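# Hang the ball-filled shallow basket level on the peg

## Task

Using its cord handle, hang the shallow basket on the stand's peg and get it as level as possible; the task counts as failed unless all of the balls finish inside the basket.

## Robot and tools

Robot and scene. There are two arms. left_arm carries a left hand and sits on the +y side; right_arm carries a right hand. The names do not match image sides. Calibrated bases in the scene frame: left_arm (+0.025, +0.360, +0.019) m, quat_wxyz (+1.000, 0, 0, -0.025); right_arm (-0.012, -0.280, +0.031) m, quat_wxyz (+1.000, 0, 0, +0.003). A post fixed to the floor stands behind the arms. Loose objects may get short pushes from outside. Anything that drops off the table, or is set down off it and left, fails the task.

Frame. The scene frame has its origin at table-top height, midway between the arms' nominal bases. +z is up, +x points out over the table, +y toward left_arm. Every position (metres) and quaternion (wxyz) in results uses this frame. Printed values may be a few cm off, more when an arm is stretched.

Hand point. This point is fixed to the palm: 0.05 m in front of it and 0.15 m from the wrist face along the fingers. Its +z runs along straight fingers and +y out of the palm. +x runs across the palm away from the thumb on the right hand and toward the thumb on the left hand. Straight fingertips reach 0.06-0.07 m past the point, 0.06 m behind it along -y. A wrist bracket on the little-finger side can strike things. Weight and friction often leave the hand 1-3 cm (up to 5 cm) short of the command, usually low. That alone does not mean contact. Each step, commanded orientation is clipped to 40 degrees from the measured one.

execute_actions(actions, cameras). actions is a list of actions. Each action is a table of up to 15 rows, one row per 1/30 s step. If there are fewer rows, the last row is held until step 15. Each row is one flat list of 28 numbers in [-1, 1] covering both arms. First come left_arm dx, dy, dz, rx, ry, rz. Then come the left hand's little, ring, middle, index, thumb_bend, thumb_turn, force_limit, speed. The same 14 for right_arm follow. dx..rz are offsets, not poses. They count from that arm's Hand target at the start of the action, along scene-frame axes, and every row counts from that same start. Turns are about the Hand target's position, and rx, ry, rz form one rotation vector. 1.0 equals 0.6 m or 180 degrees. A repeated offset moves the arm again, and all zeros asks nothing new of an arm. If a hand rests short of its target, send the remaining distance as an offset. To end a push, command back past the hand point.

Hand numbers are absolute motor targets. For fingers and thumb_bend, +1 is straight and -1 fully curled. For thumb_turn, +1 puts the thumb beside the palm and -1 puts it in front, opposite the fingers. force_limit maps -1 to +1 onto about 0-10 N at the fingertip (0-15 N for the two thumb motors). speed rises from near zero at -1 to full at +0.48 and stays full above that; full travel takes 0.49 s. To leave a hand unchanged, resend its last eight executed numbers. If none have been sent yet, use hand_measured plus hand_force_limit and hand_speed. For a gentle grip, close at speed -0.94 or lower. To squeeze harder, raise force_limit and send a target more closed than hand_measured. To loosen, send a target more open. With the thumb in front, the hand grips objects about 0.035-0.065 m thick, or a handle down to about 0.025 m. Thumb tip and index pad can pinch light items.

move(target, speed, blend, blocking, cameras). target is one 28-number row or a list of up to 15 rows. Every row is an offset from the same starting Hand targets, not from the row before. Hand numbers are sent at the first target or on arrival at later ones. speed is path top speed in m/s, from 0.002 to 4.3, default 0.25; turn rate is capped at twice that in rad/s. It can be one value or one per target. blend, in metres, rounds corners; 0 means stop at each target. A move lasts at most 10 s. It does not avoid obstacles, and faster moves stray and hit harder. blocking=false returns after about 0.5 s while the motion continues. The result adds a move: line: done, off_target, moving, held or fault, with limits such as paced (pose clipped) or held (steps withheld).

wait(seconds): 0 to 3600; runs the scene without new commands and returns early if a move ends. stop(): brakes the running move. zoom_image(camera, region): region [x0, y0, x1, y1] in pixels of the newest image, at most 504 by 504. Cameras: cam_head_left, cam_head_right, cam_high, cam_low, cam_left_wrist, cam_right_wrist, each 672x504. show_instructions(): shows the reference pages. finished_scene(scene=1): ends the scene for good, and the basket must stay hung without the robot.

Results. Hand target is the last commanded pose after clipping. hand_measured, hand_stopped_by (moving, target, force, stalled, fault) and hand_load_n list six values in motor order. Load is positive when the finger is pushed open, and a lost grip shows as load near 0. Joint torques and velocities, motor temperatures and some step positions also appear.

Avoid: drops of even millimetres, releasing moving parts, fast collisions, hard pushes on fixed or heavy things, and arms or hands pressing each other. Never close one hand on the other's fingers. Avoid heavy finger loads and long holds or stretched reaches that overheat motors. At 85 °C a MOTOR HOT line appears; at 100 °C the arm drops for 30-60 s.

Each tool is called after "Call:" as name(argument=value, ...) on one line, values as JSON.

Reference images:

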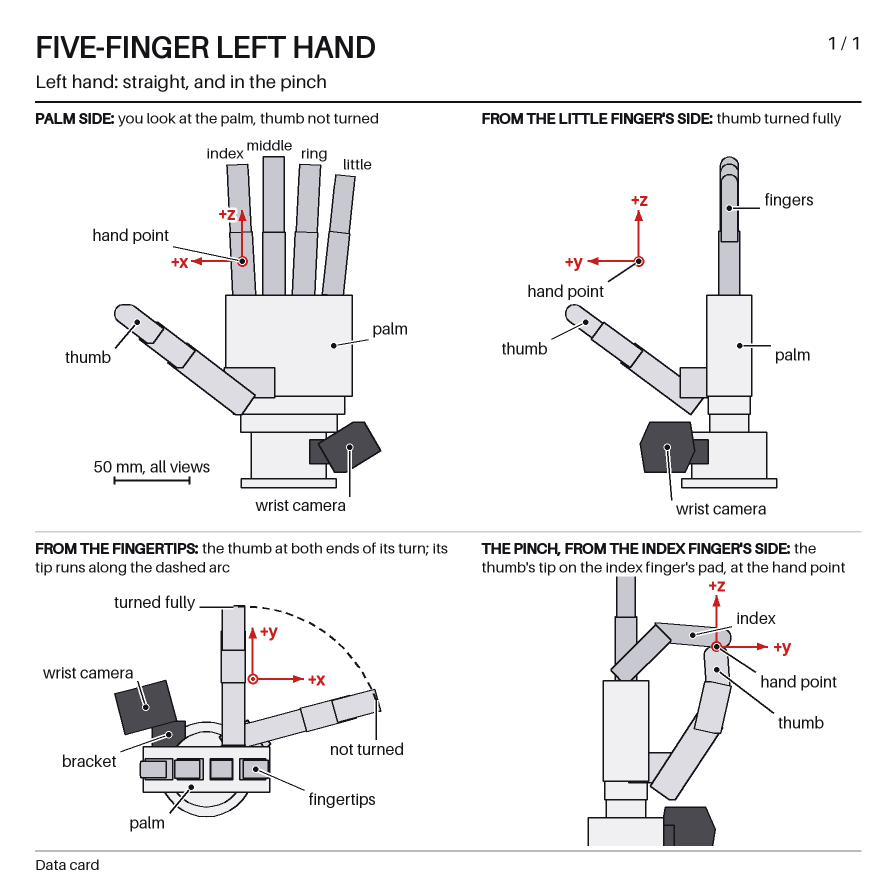

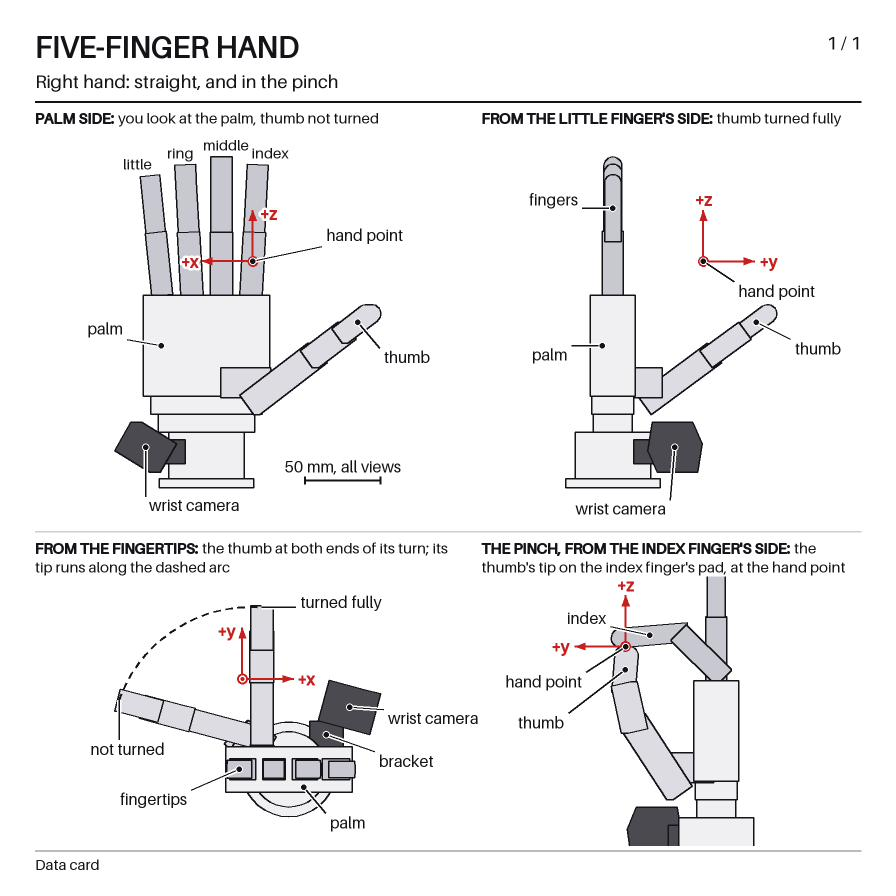

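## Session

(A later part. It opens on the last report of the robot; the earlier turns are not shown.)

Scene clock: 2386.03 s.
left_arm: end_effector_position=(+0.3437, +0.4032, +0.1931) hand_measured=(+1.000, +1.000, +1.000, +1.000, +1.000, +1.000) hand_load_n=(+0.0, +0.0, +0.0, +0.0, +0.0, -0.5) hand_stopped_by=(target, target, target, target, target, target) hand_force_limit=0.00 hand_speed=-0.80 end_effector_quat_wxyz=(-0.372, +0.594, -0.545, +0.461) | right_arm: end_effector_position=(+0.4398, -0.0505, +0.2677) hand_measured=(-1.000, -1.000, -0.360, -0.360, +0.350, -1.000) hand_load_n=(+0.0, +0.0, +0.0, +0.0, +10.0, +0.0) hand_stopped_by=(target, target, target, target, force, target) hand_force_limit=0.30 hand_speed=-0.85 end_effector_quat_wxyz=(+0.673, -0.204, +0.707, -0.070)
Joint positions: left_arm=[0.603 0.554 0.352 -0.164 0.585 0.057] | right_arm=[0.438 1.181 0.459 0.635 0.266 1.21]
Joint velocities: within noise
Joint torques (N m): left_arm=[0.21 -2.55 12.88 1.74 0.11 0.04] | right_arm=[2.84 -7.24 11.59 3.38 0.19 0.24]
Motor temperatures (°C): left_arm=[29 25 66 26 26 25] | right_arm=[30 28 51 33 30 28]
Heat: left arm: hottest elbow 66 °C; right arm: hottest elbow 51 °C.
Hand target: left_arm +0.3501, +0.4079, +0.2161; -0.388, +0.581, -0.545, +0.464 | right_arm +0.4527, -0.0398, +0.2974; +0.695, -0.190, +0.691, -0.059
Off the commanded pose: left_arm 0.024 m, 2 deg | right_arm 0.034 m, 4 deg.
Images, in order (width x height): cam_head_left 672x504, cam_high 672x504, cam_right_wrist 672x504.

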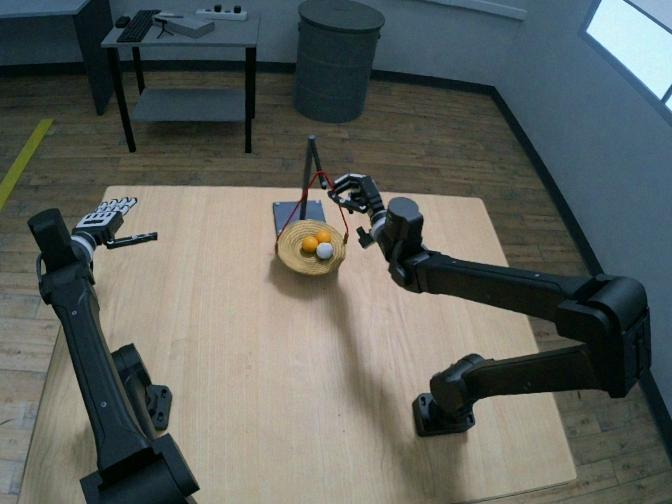

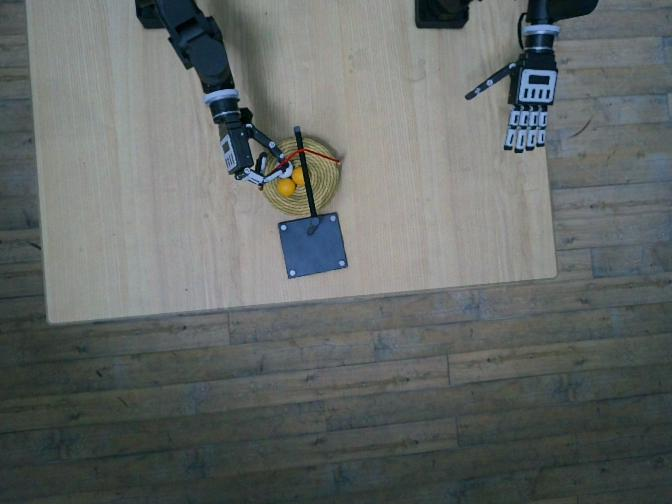

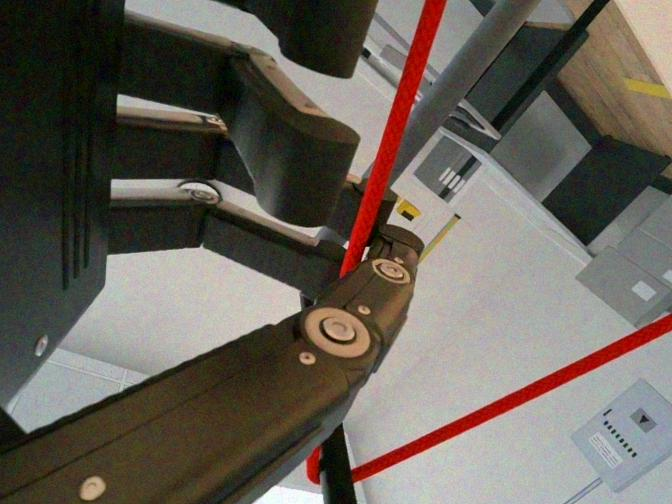

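Call:
execute_actions(actions=[[[0,0,0,0,0,0,1,1,1,1,1,1,0,-0.8,0,0.002,0.005,0,0,0,-1,-1,-0.36,-0.36,0.2,-1,0.3,-0.85],[0,0,0,0,0,0,1,1,1,1,1,1,0,-0.8,0,0.003,0.010,0,0,0,-1,-1,-0.36,-0.36,0.2,-1,0.3,-0.85]]], cameras=["cam_right_wrist"])

Scene clock: 2401.00 s.
left_arm: end_effector_position=(+0.3437, +0.4032, +0.1931) hand_measured=(+1.000, +1.000, +1.000, +1.000, +1.000, +1.000) hand_load_n=(+0.0, -0.5, +0.0, +0.0, +0.0, +0.0) hand_stopped_by=(target, target, target, target, target, target) hand_force_limit=0.00 hand_speed=-0.80 end_effector_quat_wxyz=(-0.372, +0.594, -0.545, +0.461) | right_arm: end_effector_position=(+0.4425, -0.0479, +0.2753) hand_measured=(-1.000, -1.000, -0.360, -0.360, +0.350, -1.000) hand_load_n=(+0.0, +0.0, +0.0, +0.0, +10.0, +0.0) hand_stopped_by=(target, target, target, target, force, target) hand_force_limit=0.30 hand_speed=-0.85 end_effector_quat_wxyz=(+0.678, -0.201, +0.704, -0.069)
Joint positions: left_arm=[0.603 0.554 0.352 -0.164 0.585 0.057] | right_arm=[0.442 1.181 0.472 0.635 0.271 1.21]
Joint torques (N m): left_arm=[0.26 -2.49 12.81 1.74 0.1 0.05] | right_arm=[2.9 -8.12 11.54 2.37 0.2 0.24]
Motor temperatures (°C): left_arm=[29 25 66 26 26 25] | right_arm=[30 28 51 33 30 28]
Heat: left arm: hottest elbow 66 °C; right arm: hottest elbow 51 °C.
Hand target: left_arm +0.3501, +0.4079, +0.2161; -0.388, +0.581, -0.545, +0.464 | right_arm +0.4528, -0.0381, +0.3034; +0.695, -0.190, +0.691, -0.059
Off the commanded pose: left_arm 0.024 m, 2 deg | right_arm 0.031 m, 3 deg.
Step readings (end_effector_position of left_arm | right_arm):
0: (+0.3437, +0.4032, +0.1931) | (+0.4398, -0.0505, +0.2677)
1: (+0.3437, +0.4032, +0.1931) | (+0.4399, -0.0505, +0.2679)
2: (+0.3437, +0.4032, +0.1931) | (+0.4401, -0.0501, +0.2686)
4: (+0.3437, +0.4032, +0.1931) | (+0.4407, -0.0488, +0.2709)
8: (+0.3437, +0.4032, +0.1931) | (+0.4423, -0.0479, +0.2748)
15: (+0.3437, +0.4032, +0.1931) | (+0.4425, -0.0479, +0.2753)

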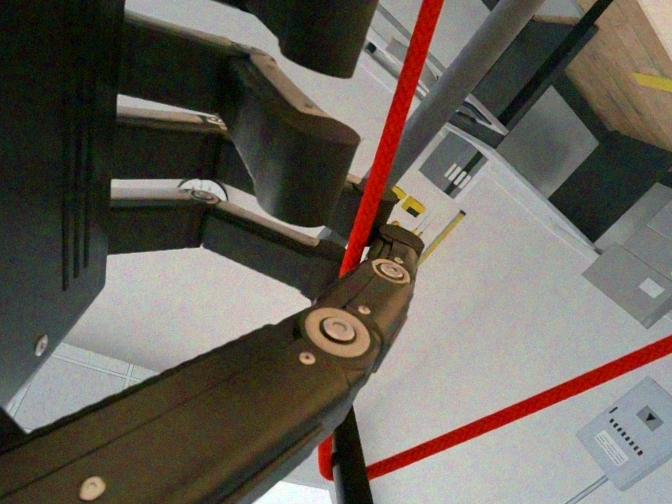

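Call:
execute_actions(actions=[], cameras=["cam_head_left","cam_high"])

Call:
zoom_image(camera="cam_head_left", region=[230, 110, 430, 310])

Scene clock: 2406.13 s.
left_arm: end_effector_position=(+0.3437, +0.4032, +0.1931) hand_measured=(+1.000, +1.000, +1.000, +1.000, +1.000, +1.000) hand_load_n=(+0.0, +0.0, +0.0, +0.0, +0.0, -0.5) hand_stopped_by=(target, target, target, target, target, target) hand_force_limit=0.00 hand_speed=-0.80 end_effector_quat_wxyz=(-0.372, +0.594, -0.545, +0.461) | right_arm: end_effector_position=(+0.4425, -0.0479, +0.2753) hand_measured=(-1.000, -1.000, -0.360, -0.360, +0.350, -1.000) hand_load_n=(+0.0, +0.0, +0.0, +0.0, +10.0, +0.0) hand_stopped_by=(target, target, target, target, force, target) hand_force_limit=0.30 hand_speed=-0.85 end_effector_quat_wxyz=(+0.678, -0.201, +0.704, -0.069)
Joint positions: left_arm=[0.603 0.554 0.352 -0.164 0.585 0.057] | right_arm=[0.442 1.181 0.472 0.635 0.271 1.21]
Joint velocities: within noise
Joint torques (N m): left_arm=[0.26 -2.55 12.82 1.69 0.11 0.04] | right_arm=[2.9 -8.06 11.54 2.37 0.2 0.24]
Motor temperatures (°C): left_arm=[29 25 66 26 26 25] | right_arm=[30 28 50 33 30 28]
Heat: left arm: hottest elbow 66 °C; right arm: hottest elbow 50 °C.
Hand target: left_arm +0.3501, +0.4079, +0.2161; -0.388, +0.581, -0.545, +0.464 | right_arm +0.4528, -0.0381, +0.3034; +0.695, -0.190, +0.691, -0.059
Off the commanded pose: left_arm 0.024 m, 2 deg | right_arm 0.031 m, 3 deg.
Images, in order (width x height): cam_head_left 672x504, cam_high 672x504.

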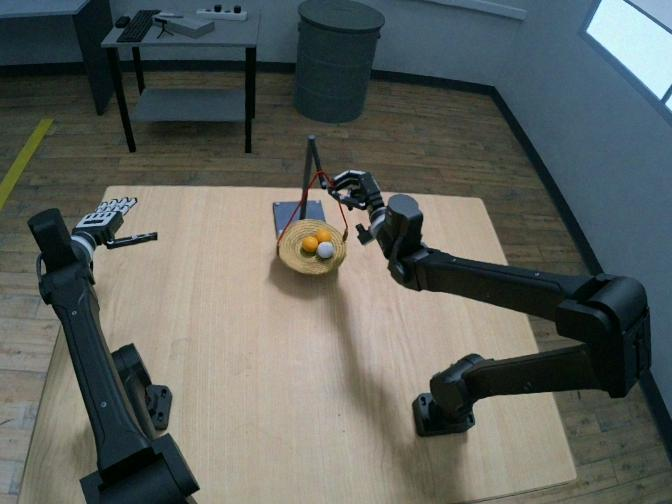

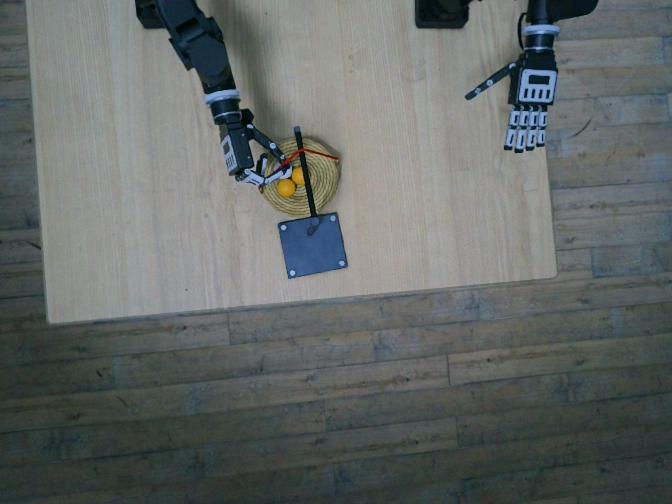

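Scaled by 2.520 from the camera's image (finer frame: 960x720).

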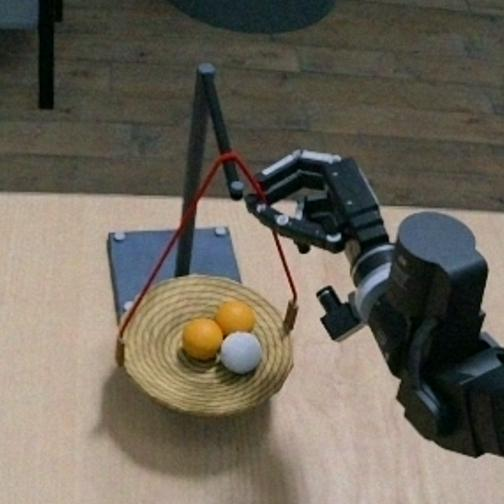

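Call:
execute_actions(actions=[[[0,0,0,0,0,0,1,1,1,1,1,1,0,-0.8,0,0,0,0,0,0,-1,-1,-0.36,-0.36,0.45,-1,0.3,-0.85]],[[0,0,0,0,0,0,1,1,1,1,1,1,0,-0.8,0,0,0,0,0,0,-1,-1,-0.36,-0.36,0.45,-1,0.3,-0.85]],[[0,0,0,0,0,0,1,1,1,1,1,1,0,-0.8,0,0,0,0,0,0,-1,-1,-0.36,-0.36,0.7,-1,0.3,-0.75]]], cameras=["cam_head_left","cam_right_wrist"])

Call:
zoom_image(camera="cam_head_left", region=[230, 110, 430, 310])

Scene clock: 2425.03 s.
left_arm: end_effector_position=(+0.3437, +0.4032, +0.1931) hand_measured=(+1.000, +1.000, +1.000, +1.000, +1.000, +1.000) hand_load_n=(+0.0, +0.0, -0.5, +0.0, +0.0, +0.0) hand_stopped_by=(target, target, target, target, target, target) hand_force_limit=0.00 hand_speed=-0.80 end_effector_quat_wxyz=(-0.372, +0.594, -0.545, +0.461) | right_arm: end_effector_position=(+0.4425, -0.0479, +0.2753) hand_measured=(-1.000, -1.000, -0.360, -0.360, +0.700, -1.000) hand_load_n=(+0.0, +0.0, +0.5, +0.0, +0.0, +0.0) hand_stopped_by=(target, target, target, target, target, target) hand_force_limit=0.30 hand_speed=-0.75 end_effector_quat_wxyz=(+0.678, -0.201, +0.704, -0.069)
Joint positions: left_arm=[0.603 0.554 0.352 -0.164 0.585 0.057] | right_arm=[0.442 1.181 0.472 0.635 0.271 1.21]
Joint torques (N m): left_arm=[0.38 -2.55 12.82 1.76 0.1 0.03] | right_arm=[2.9 -8.12 11.55 2.39 0.19 0.24]
Motor temperatures (°C): left_arm=[29 25 67 26 26 25] | right_arm=[30 28 49 33 30 28]
Heat: left arm: hottest elbow 67 °C; right arm: hottest elbow 49 °C.
Hand target: left_arm +0.3501, +0.4079, +0.2161; -0.388, +0.581, -0.545, +0.464 | right_arm +0.4528, -0.0381, +0.3034; +0.695, -0.190, +0.691, -0.059
Off the commanded pose: left_arm 0.024 m, 2 deg | right_arm 0.032 m, 3 deg.
Step readings (end_effector_position of left_arm | right_arm):
0: (+0.3437, +0.4032, +0.1931) | (+0.4425, -0.0479, +0.2753)
1: (+0.3437, +0.4032, +0.1931) | (+0.4425, -0.0479, +0.2753)
2: (+0.3437, +0.4032, +0.1931) | (+0.4425, -0.0479, +0.2753)
4: (+0.3437, +0.4032, +0.1931) | (+0.4425, -0.0479, +0.2753)
8: (+0.3437, +0.4032, +0.1931) | (+0.4425, -0.0479, +0.2753)
15: (+0.3437, +0.4032, +0.1931) | (+0.4425, -0.0479, +0.2753)
16: (+0.3437, +0.4032, +0.1931) | (+0.4425, -0.0479, +0.2753)
17: (+0.3437, +0.4032, +0.1931) | (+0.4425, -0.0479, +0.2753)
19: (+0.3437, +0.4032, +0.1931) | (+0.4425, -0.0479, +0.2753)
23: (+0.3437, +0.4032, +0.1931) | (+0.4425, -0.0479, +0.2753)
30: (+0.3437, +0.4032, +0.1931) | (+0.4425, -0.0479, +0.2753)
31: (+0.3437, +0.4032, +0.1931) | (+0.4425, -0.0479, +0.2753)
32: (+0.3437, +0.4032, +0.1931) | (+0.4425, -0.0479, +0.2753)
34: (+0.3437, +0.4032, +0.1931) | (+0.4425, -0.0479, +0.2753)
38: (+0.3437, +0.4032, +0.1931) | (+0.4425, -0.0479, +0.2753)
45: (+0.3437, +0.4032, +0.1931) | (+0.4425, -0.0479, +0.2753)

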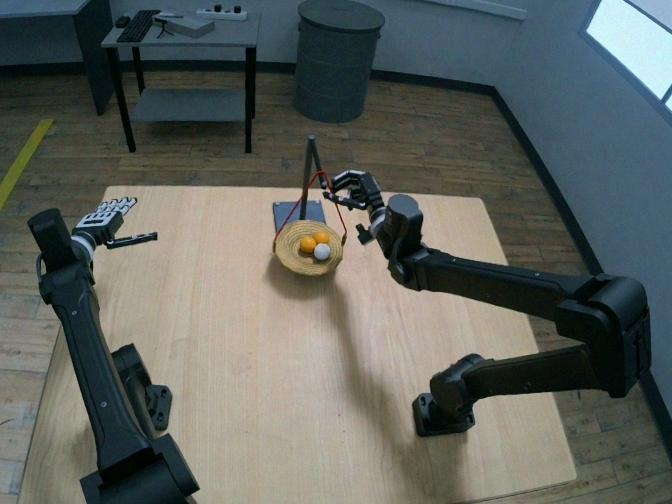

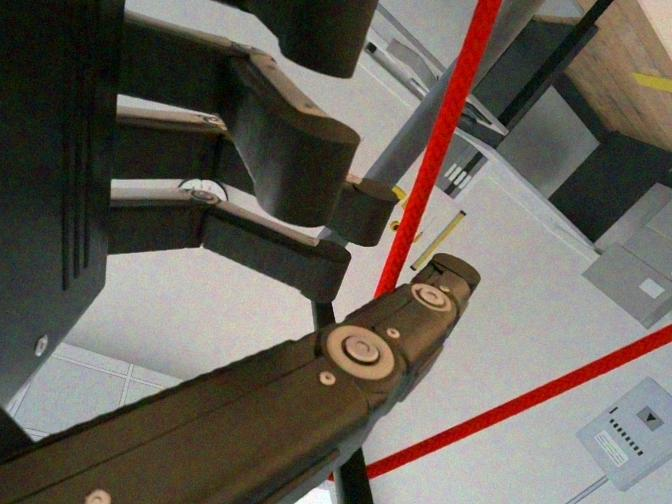

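Scaled by 2.520 from the camera's image (finer frame: 960x720).

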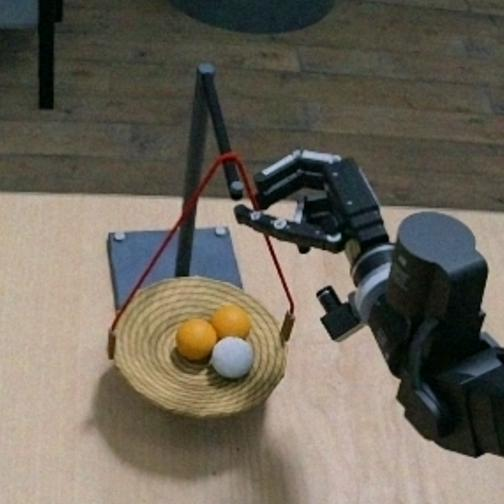

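Call:
execute_actions(actions=[[[0,0,0,0,0,0,1,1,1,1,1,1,0,-0.8,0,0,0,0,0,0,-1,-1,-0.36,-0.36,1,-1,0.3,-0.7]]], cameras=["cam_head_left","cam_high"])

Call:
zoom_image(camera="cam_head_left", region=[230, 110, 430, 310])

Call:
zoom_image(camera="cam_high", region=[200, 80, 400, 280])

Scene clock: 2434.87 s.
left_arm: end_effector_position=(+0.3437, +0.4032, +0.1931) hand_measured=(+1.000, +1.000, +1.000, +1.000, +1.000, +1.000) hand_load_n=(+0.0, +0.0, +0.0, +0.0, +0.0, +0.0) hand_stopped_by=(target, target, target, target, target, target) hand_force_limit=0.00 hand_speed=-0.80 end_effector_quat_wxyz=(-0.372, +0.594, -0.545, +0.461) | right_arm: end_effector_position=(+0.4425, -0.0479, +0.2753) hand_measured=(-1.000, -1.000, -0.360, -0.360, +1.000, -1.000) hand_load_n=(+0.0, +0.0, +0.0, +0.0, +0.0, -0.5) hand_stopped_by=(target, target, target, target, target, target) hand_force_limit=0.30 hand_speed=-0.70 end_effector_quat_wxyz=(+0.678, -0.201, +0.704, -0.069)
Joint positions: left_arm=[0.603 0.554 0.352 -0.164 0.585 0.057] | right_arm=[0.442 1.181 0.472 0.635 0.271 1.21]
Joint torques (N m): left_arm=[0.15 -2.49 12.81 1.66 0.11 0.04] | right_arm=[2.96 -8.12 11.54 2.36 0.19 0.24]
Motor temperatures (°C): left_arm=[29 25 67 26 26 25] | right_arm=[30 28 48 32 30 28]
Heat: left arm: hottest elbow 67 °C; right arm: hottest elbow 48 °C.
Hand target: left_arm +0.3501, +0.4079, +0.2161; -0.388, +0.581, -0.545, +0.464 | right_arm +0.4528, -0.0380, +0.3034; +0.695, -0.190, +0.691, -0.059
Off the commanded pose: left_arm 0.024 m, 2 deg | right_arm 0.032 m, 3 deg.
Step readings (end_effector_position of left_arm | right_arm):
0: (+0.3437, +0.4032, +0.1931) | (+0.4425, -0.0479, +0.2753)
1: (+0.3437, +0.4032, +0.1931) | (+0.4425, -0.0479, +0.2753)
2: (+0.3437, +0.4032, +0.1931) | (+0.4425, -0.0479, +0.2753)
4: (+0.3437, +0.4032, +0.1931) | (+0.4425, -0.0479, +0.2753)
8: (+0.3437, +0.4032, +0.1931) | (+0.4425, -0.0479, +0.2753)
15: (+0.3437, +0.4032, +0.1931) | (+0.4425, -0.0479, +0.2753)

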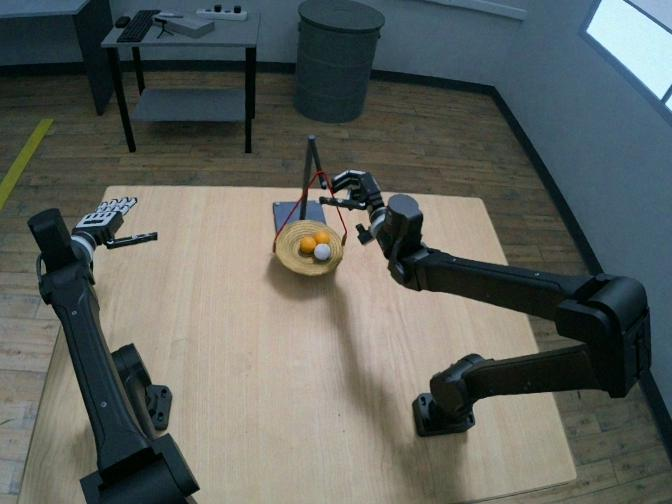

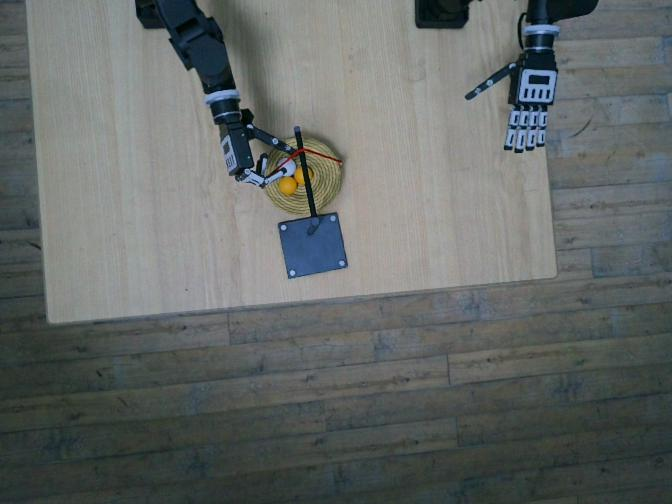

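Scaled by 2.520 from the camera's image (finer frame: 960x720).

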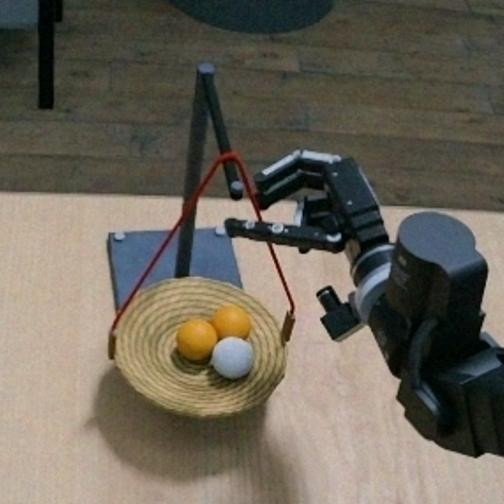

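Scaled by 2.520 from the camera's image (finer frame: 960x720).

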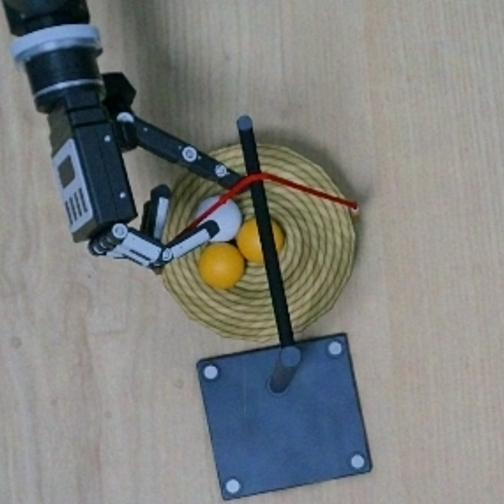

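Call:
move(target=[0,0,0,0,0,0,1,1,1,1,1,1,0,-0.8,0,-0.133,0,0,0,0,-1,-1,-0.36,-0.36,1,-1,0.3,-0.7], speed=0.03, cameras=["cam_head_left","cam_high"])

Call:
zoom_image(camera="cam_head_left", region=[230, 110, 430, 310])

Call:
zoom_image(camera="cam_high", region=[200, 80, 400, 280])

Scene clock: 2453.57 s.
left_arm: end_effector_position=(+0.3437, +0.4032, +0.1931) hand_measured=(+1.000, +1.000, +1.000, +1.000, +1.000, +1.000) hand_load_n=(+0.0, +0.0, +0.0, +0.0, +0.0, -0.5) hand_stopped_by=(target, target, target, target, target, target) hand_force_limit=0.00 hand_speed=-0.80 end_effector_quat_wxyz=(-0.372, +0.594, -0.545, +0.461) | right_arm: end_effector_position=(+0.4549, -0.1133, +0.3042) hand_measured=(-1.000, -1.000, -0.360, -0.360, +1.000, -1.000) hand_load_n=(+0.0, +0.0, +0.0, +0.0, +0.0, +0.0) hand_stopped_by=(target, target, target, target, target, target) hand_force_limit=0.30 hand_speed=-0.70 end_effector_quat_wxyz=(+0.696, -0.194, +0.689, -0.060)
Joint positions: left_arm=[0.603 0.554 0.352 -0.164 0.585 0.057] | right_arm=[0.215 1.11 0.472 0.614 0.033 1.21]
Joint torques (N m): left_arm=[0.03 -2.49 12.83 1.69 0.09 0.03] | right_arm=[1.14 -8.23 7.45 2.24 -0.19 0.16]
Motor temperatures (°C): left_arm=[29 25 67 26 26 25] | right_arm=[30 28 48 32 30 28]
Heat: left arm: hottest elbow 67 °C; right arm: hottest elbow 48 °C.
Hand target: left_arm +0.3501, +0.4079, +0.2161; -0.388, +0.581, -0.545, +0.464 | right_arm +0.4527, -0.1177, +0.3034; +0.695, -0.190, +0.691, -0.059
Off the commanded pose: left_arm 0.024 m, 2 deg | right_arm 0.005 m, 1 deg.
move: done

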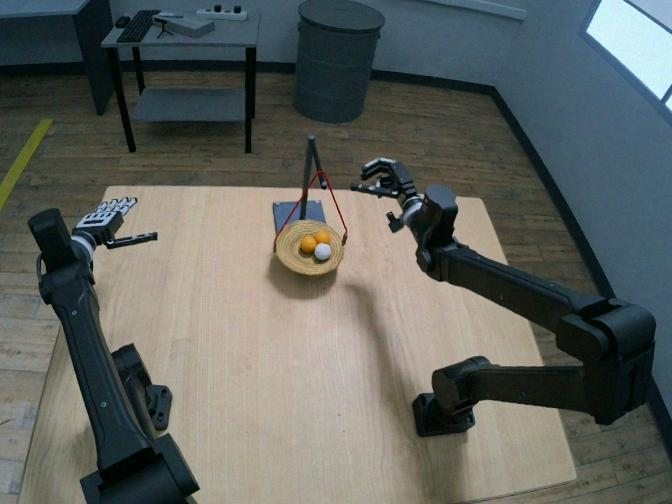

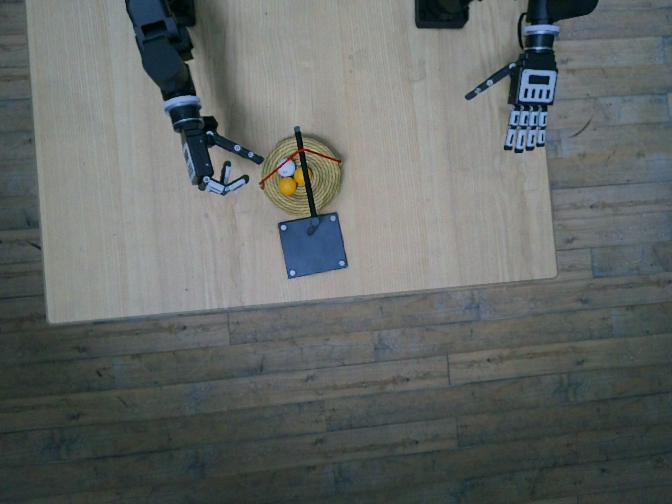

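Scaled by 2.520 from the camera's image (finer frame: 960x720).

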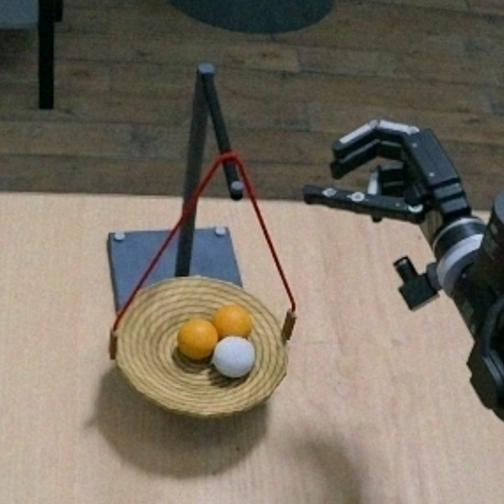

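Scaled by 2.520 from the camera's image (finer frame: 960x720).

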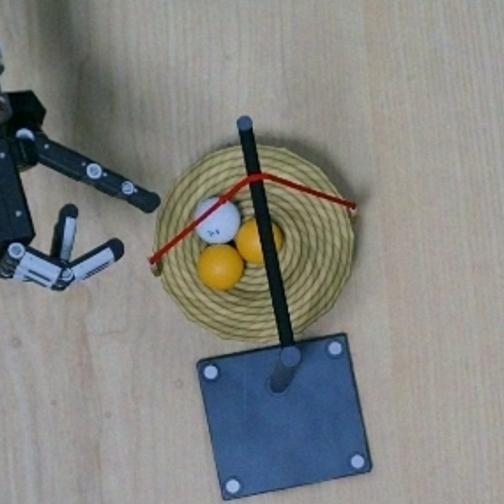

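Call:
move(target=[[0,0,0,0,0,0,1,1,1,1,1,1,0,-0.8,0,-0.087,0,0,0,0,-1,-1,-0.36,-0.36,1,-1,0.3,-0.7],[0,0,0,0,0,0,1,1,1,1,1,1,0,-0.8,-0.271,-0.087,0,0,0,0,-1,-1,-0.36,-0.36,1,-1,0.3,-0.7]], speed=0.12, blend=[0.03,0])

Call:
move(target=[[0,0,0,0,0,0,1,1,1,1,1,1,0,-0.8,0,0,0,-0.3702,-0.0420,-0.0640,1,1,1,1,1,1,0.3,0.2],[0,0,0,0,0,0,1,1,1,1,1,1,0,-0.8,-0.157,0.243,-0.229,-0.3702,-0.0420,-0.0640,1,1,1,1,1,1,0.3,0.2]], speed=0.12, cameras=["all"])

Scene clock: 2492.37 s.
left_arm: end_effector_position=(+0.3437, +0.4032, +0.1931) hand_measured=(+1.000, +1.000, +1.000, +1.000, +1.000, +1.000) hand_load_n=(+0.0, +0.0, +0.0, +0.0, +0.0, +0.0) hand_stopped_by=(target, target, target, target, target, target) hand_force_limit=0.00 hand_speed=-0.80 end_effector_quat_wxyz=(-0.372, +0.594, -0.545, +0.461) | right_arm: end_effector_position=(+0.2902, -0.1724, +0.3095) hand_measured=(-1.000, -1.000, -0.360, -0.360, +1.000, -1.000) hand_load_n=(+0.0, +0.0, +0.0, +0.0, +0.0, +0.0) hand_stopped_by=(target, target, target, target, target, target) hand_force_limit=0.30 hand_speed=-0.70 end_effector_quat_wxyz=(+0.700, -0.189, +0.686, -0.064)
Joint positions: left_arm=[0.603 0.554 0.352 -0.164 0.585 0.057] | right_arm=[0.057 0.216 0.207 -0.003 -0.113 1.21]
Joint torques (N m): left_arm=[0.26 -2.55 12.82 1.76 0.1 0.03] | right_arm=[2.9 -0.03 9.44 2.26 0.17 0.12]
Motor temperatures (°C): left_arm=[29 25 67 26 26 25] | right_arm=[30 28 46 32 30 28]
Heat: left arm: hottest elbow 67 °C; right arm: hottest elbow 46 °C.
Hand target: left_arm +0.3501, +0.4079, +0.2161; -0.388, +0.581, -0.545, +0.464 | right_arm +0.2901, -0.1700, +0.3035; +0.695, -0.190, +0.691, -0.059
Off the commanded pose: left_arm 0.024 m, 2 deg | right_arm 0.007 m, 1 deg.
move: done; blend cut to 0.0261 m at target 1

Scene clock: 2500.77 s.
left_arm: end_effector_position=(+0.3437, +0.4032, +0.1931) hand_measured=(+1.000, +1.000, +1.000, +1.000, +1.000, +1.000) hand_load_n=(+0.0, +0.0, -0.5, +0.0, +0.0, +0.0) hand_stopped_by=(target, target, target, target, target, target) hand_force_limit=0.00 hand_speed=-0.80 end_effector_quat_wxyz=(-0.372, +0.594, -0.545, +0.461) | right_arm: end_effector_position=(+0.1973, -0.0334, +0.1596) hand_measured=(+1.000, +1.000, +1.000, +1.000, +1.000, +1.000) hand_load_n=(+0.0, +0.0, +0.0, +0.0, +0.0, -0.5) hand_stopped_by=(target, target, target, target, target, target) hand_force_limit=0.30 hand_speed=0.20 end_effector_quat_wxyz=(+0.500, -0.482, +0.517, -0.500)
Joint positions: left_arm=[0.603 0.554 0.352 -0.164 0.585 0.057] | right_arm=[1.505 1.15 0.185 0.944 1.546 0.056]
Joint torques (N m): left_arm=[0.15 -2.43 12.81 1.73 0.09 0.03] | right_arm=[2.61 -4.42 7.05 2.35 0.21 -0.11]
Motor temperatures (°C): left_arm=[29 25 67 26 26 25] | right_arm=[30 28 47 32 30 28]
Heat: left arm: hottest elbow 67 °C; right arm: hottest elbow 47 °C.
Hand target: left_arm +0.3501, +0.4079, +0.2161; -0.388, +0.581, -0.545, +0.464 | right_arm +0.1959, -0.0242, +0.1660; +0.509, -0.469, +0.515, -0.505
Off the commanded pose: left_arm 0.024 m, 2 deg | right_arm 0.011 m, 2 deg.
joint sent to its limit (right arm) — joint 5 (wrist yaw), upper limit. The joint targets still meet the commanded pose.
move: off_target (right_arm)

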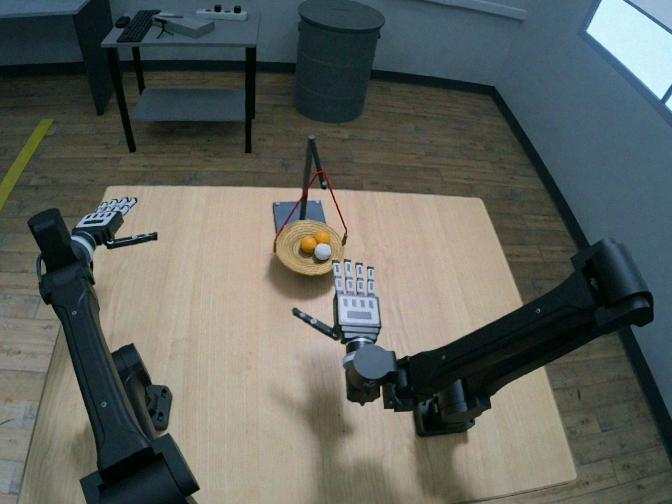

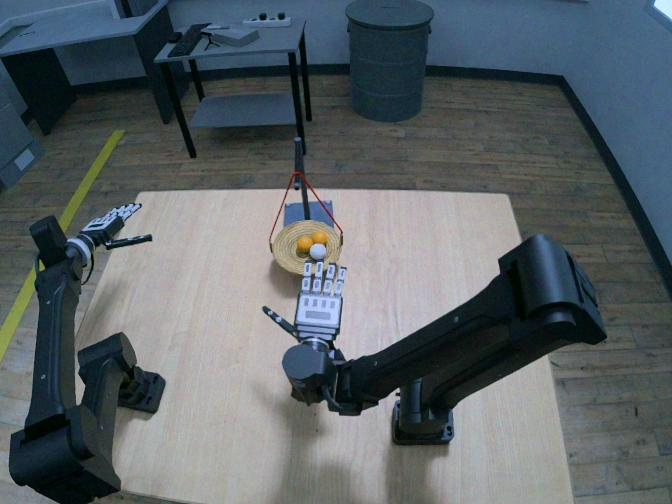

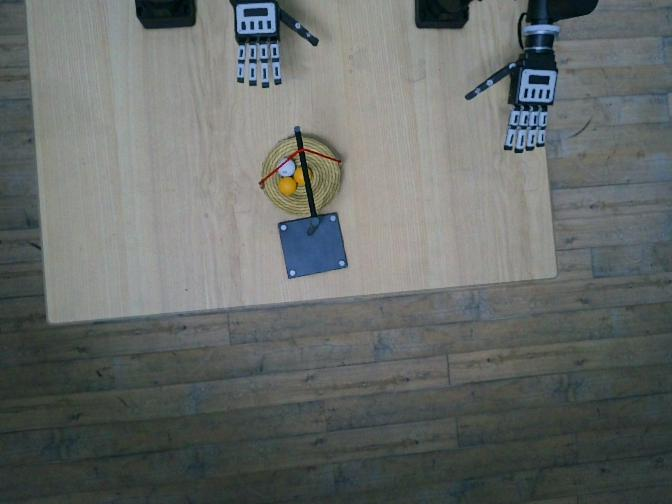

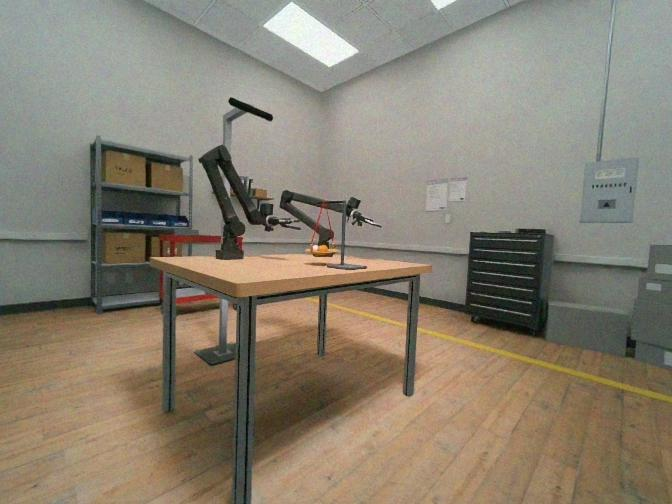

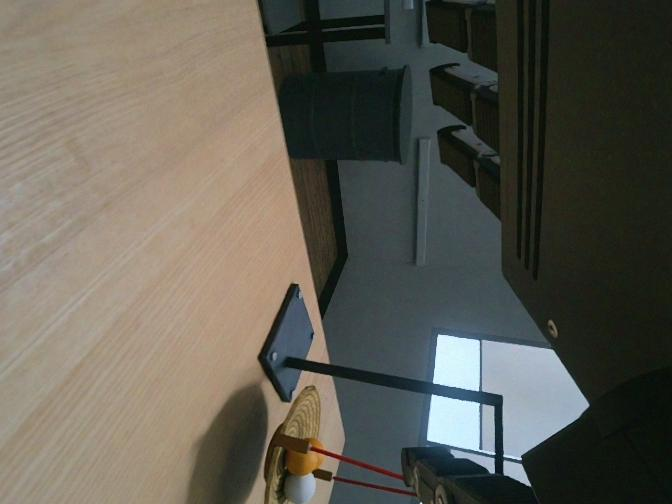

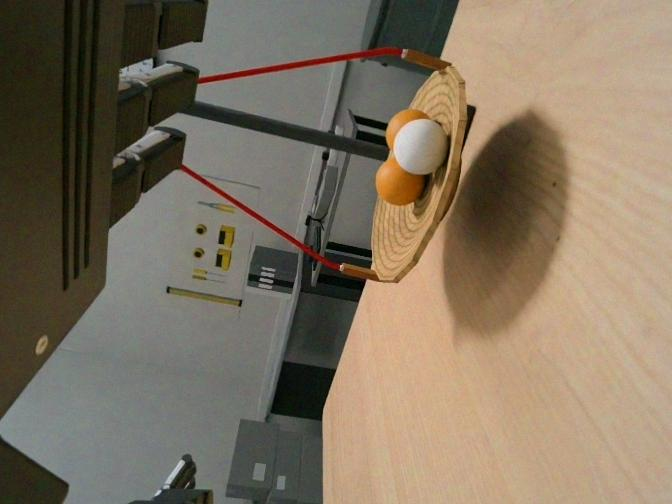

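Call:
zoom_image(camera="cam_right_wrist", region=[300, 20, 500, 300])

Call:
zoom_image(camera="cam_right_wrist", region=[160, 60, 400, 300])

Scaled by 1.800 from the camera's image (finer frame: 960x720).

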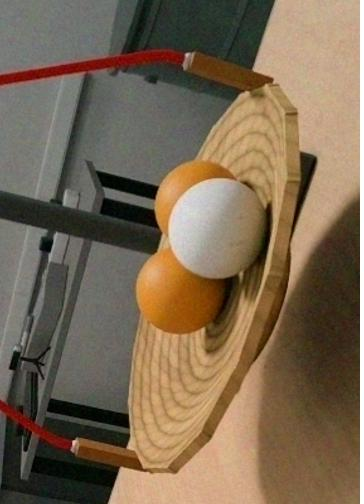

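Scaled by 2.100 from the camera's image (finer frame: 960x720).

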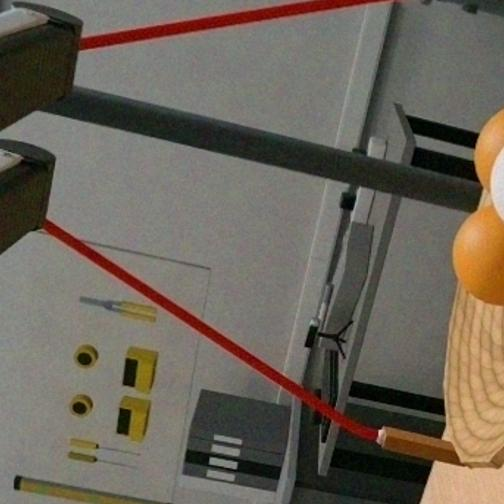

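Call:
move(target=[0,0,0,0,0,0,1,1,1,1,1,1,0,-0.8,0,0,-0.1,0,0,0,1,1,1,1,1,1,0.3,0.2], speed=0.06, cameras=["cam_right_wrist","cam_left_wrist","cam_head_left"])

Call:
zoom_image(camera="cam_right_wrist", region=[160, 0, 480, 300])

Scene clock: 2566.50 s.
left_arm: end_effector_position=(+0.3437, +0.4032, +0.1931) hand_measured=(+1.000, +1.000, +1.000, +1.000, +1.000, +1.000) hand_load_n=(+0.0, +0.0, +0.0, -0.5, +0.0, -0.5) hand_stopped_by=(target, target, target, target, target, target) hand_force_limit=0.00 hand_speed=-0.80 end_effector_quat_wxyz=(-0.372, +0.594, -0.545, +0.461) | right_arm: end_effector_position=(+0.1979, -0.0201, +0.1094) hand_measured=(+1.000, +1.000, +1.000, +1.000, +1.000, +1.000) hand_load_n=(+0.0, +0.0, +0.0, +0.0, +0.0, -0.5) hand_stopped_by=(target, target, target, target, target, target) hand_force_limit=0.30 hand_speed=0.20 end_effector_quat_wxyz=(+0.507, -0.475, +0.526, -0.491)
Joint positions: left_arm=[0.603 0.554 0.352 -0.164 0.585 0.057] | right_arm=[1.505 1.467 0.185 1.14 1.546 0.207]
Joint torques (N m): left_arm=[0.09 -2.49 12.86 1.73 0.1 0.03] | right_arm=[2.43 -6.24 2.09 2.39 0.32 -0.09]
Motor temperatures (°C): left_arm=[29 25 68 26 26 25] | right_arm=[30 28 44 32 30 28]
Heat: left arm: hottest elbow 68 °C; right arm: hottest elbow 44 °C.
Hand target: left_arm +0.3501, +0.4079, +0.2161; -0.388, +0.581, -0.545, +0.464 | right_arm +0.1959, -0.0242, +0.1060; +0.509, -0.469, +0.515, -0.505
Off the commanded pose: left_arm 0.024 m, 2 deg | right_arm 0.006 m, 2 deg.
joint sent to its limit (right arm) — joint 5 (wrist yaw), upper limit. The joint targets still meet the commanded pose.
move: done
Images, in order (width x height): cam_head_left 672x504, cam_left_wrist 672x504, cam_right_wrist 672x504.

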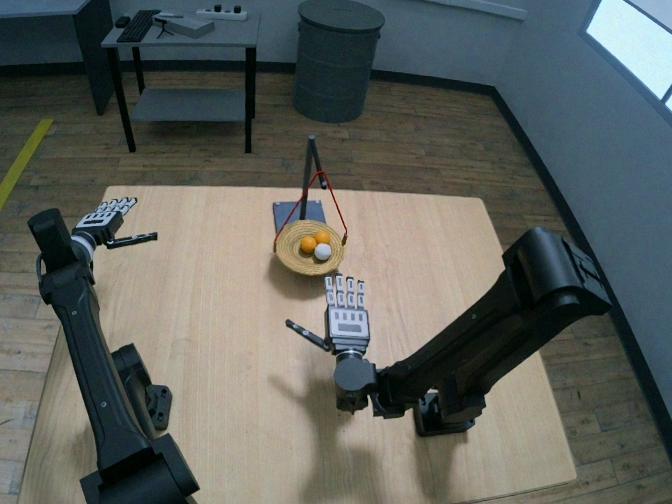

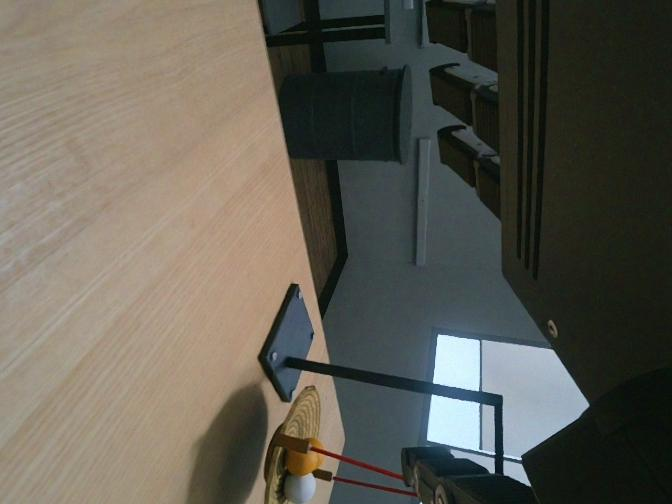

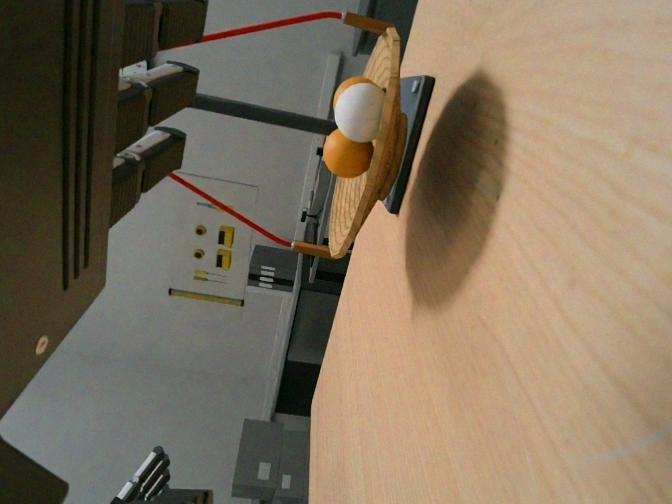

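Scaled by 1.575 from the camera's image (finer frame: 960x720).

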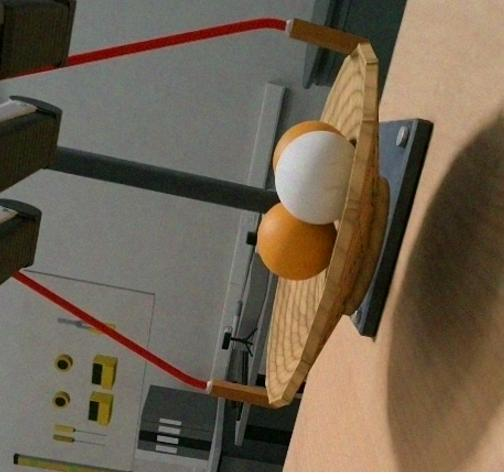

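Call:
move(target=[0,0,0,0,0,0,1,1,1,1,1,1,0,-0.8,0,0,-0.06,0,0,0,1,1,1,1,1,1,0.3,0.2], speed=0.05, cameras=["cam_right_wrist","cam_head_right"])

Call:
zoom_image(camera="cam_right_wrist", region=[160, 0, 480, 300])

Scene clock: 2593.90 s.
left_arm: end_effector_position=(+0.3437, +0.4032, +0.1931) hand_measured=(+1.000, +1.000, +1.000, +1.000, +1.000, +1.000) hand_load_n=(+0.0, +0.0, +0.0, +0.0, +0.0, +0.0) hand_stopped_by=(target, target, target, target, target, target) hand_force_limit=0.00 hand_speed=-0.80 end_effector_quat_wxyz=(-0.372, +0.594, -0.545, +0.461) | right_arm: end_effector_position=(+0.1976, -0.0228, +0.0716) hand_measured=(+1.000, +1.000, +1.000, +1.000, +1.000, +1.000) hand_load_n=(+0.0, +0.0, +0.0, +0.0, +0.0, +0.0) hand_stopped_by=(target, target, target, target, target, target) hand_force_limit=0.30 hand_speed=0.20 end_effector_quat_wxyz=(+0.504, -0.478, +0.524, -0.493)
Joint positions: left_arm=[0.603 0.554 0.352 -0.164 0.585 0.057] | right_arm=[1.505 1.686 0.182 1.27 1.546 0.291]
Joint torques (N m): left_arm=[0.21 -2.55 12.83 1.72 0.11 0.03] | right_arm=[2.43 -7.3 0.8 2.41 0.42 -0.06]
Motor temperatures (°C): left_arm=[29 25 68 26 26 25] | right_arm=[30 28 43 32 30 28]
Heat: left arm: hottest elbow 68 °C; right arm: hottest elbow 43 °C.
Hand target: left_arm +0.3501, +0.4079, +0.2161; -0.388, +0.581, -0.545, +0.464 | right_arm +0.1959, -0.0241, +0.0701; +0.509, -0.469, +0.515, -0.505
Off the commanded pose: left_arm 0.024 m, 2 deg | right_arm 0.003 m, 2 deg.
joint sent to its limit (right arm) — joint 5 (wrist yaw), upper limit. The joint targets still meet the commanded pose.
move: done
Images, in order (width x height): cam_head_right 672x504, cam_right_wrist 672x504.

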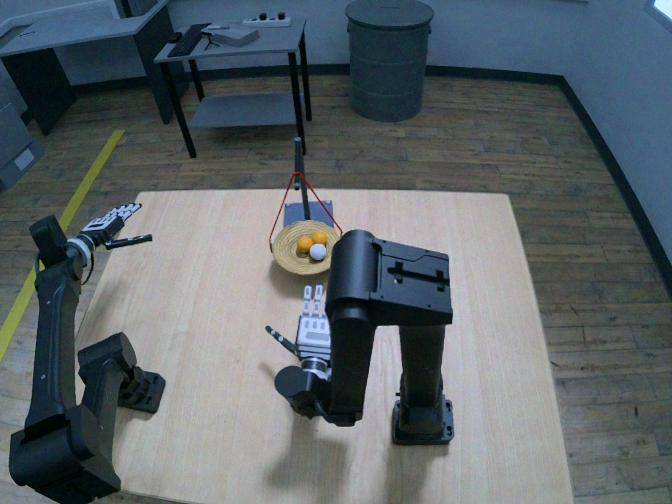

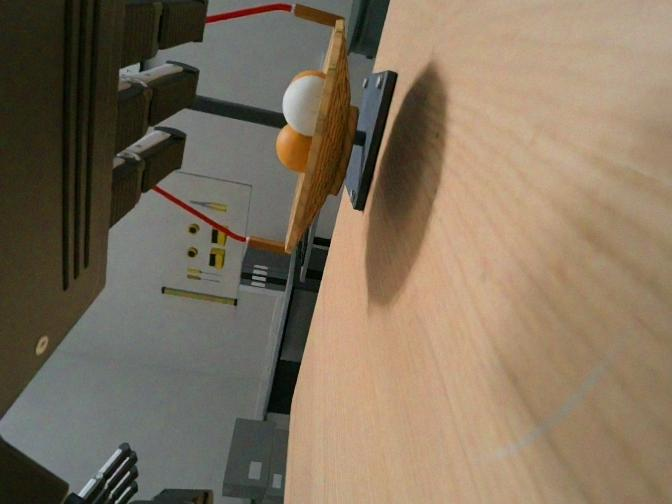

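Scaled by 1.575 from the camera's image (finer frame: 960x720).

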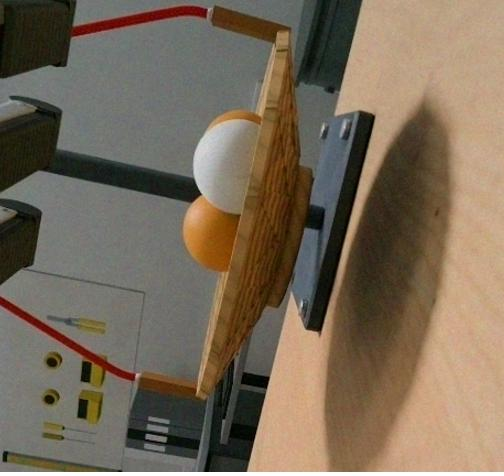

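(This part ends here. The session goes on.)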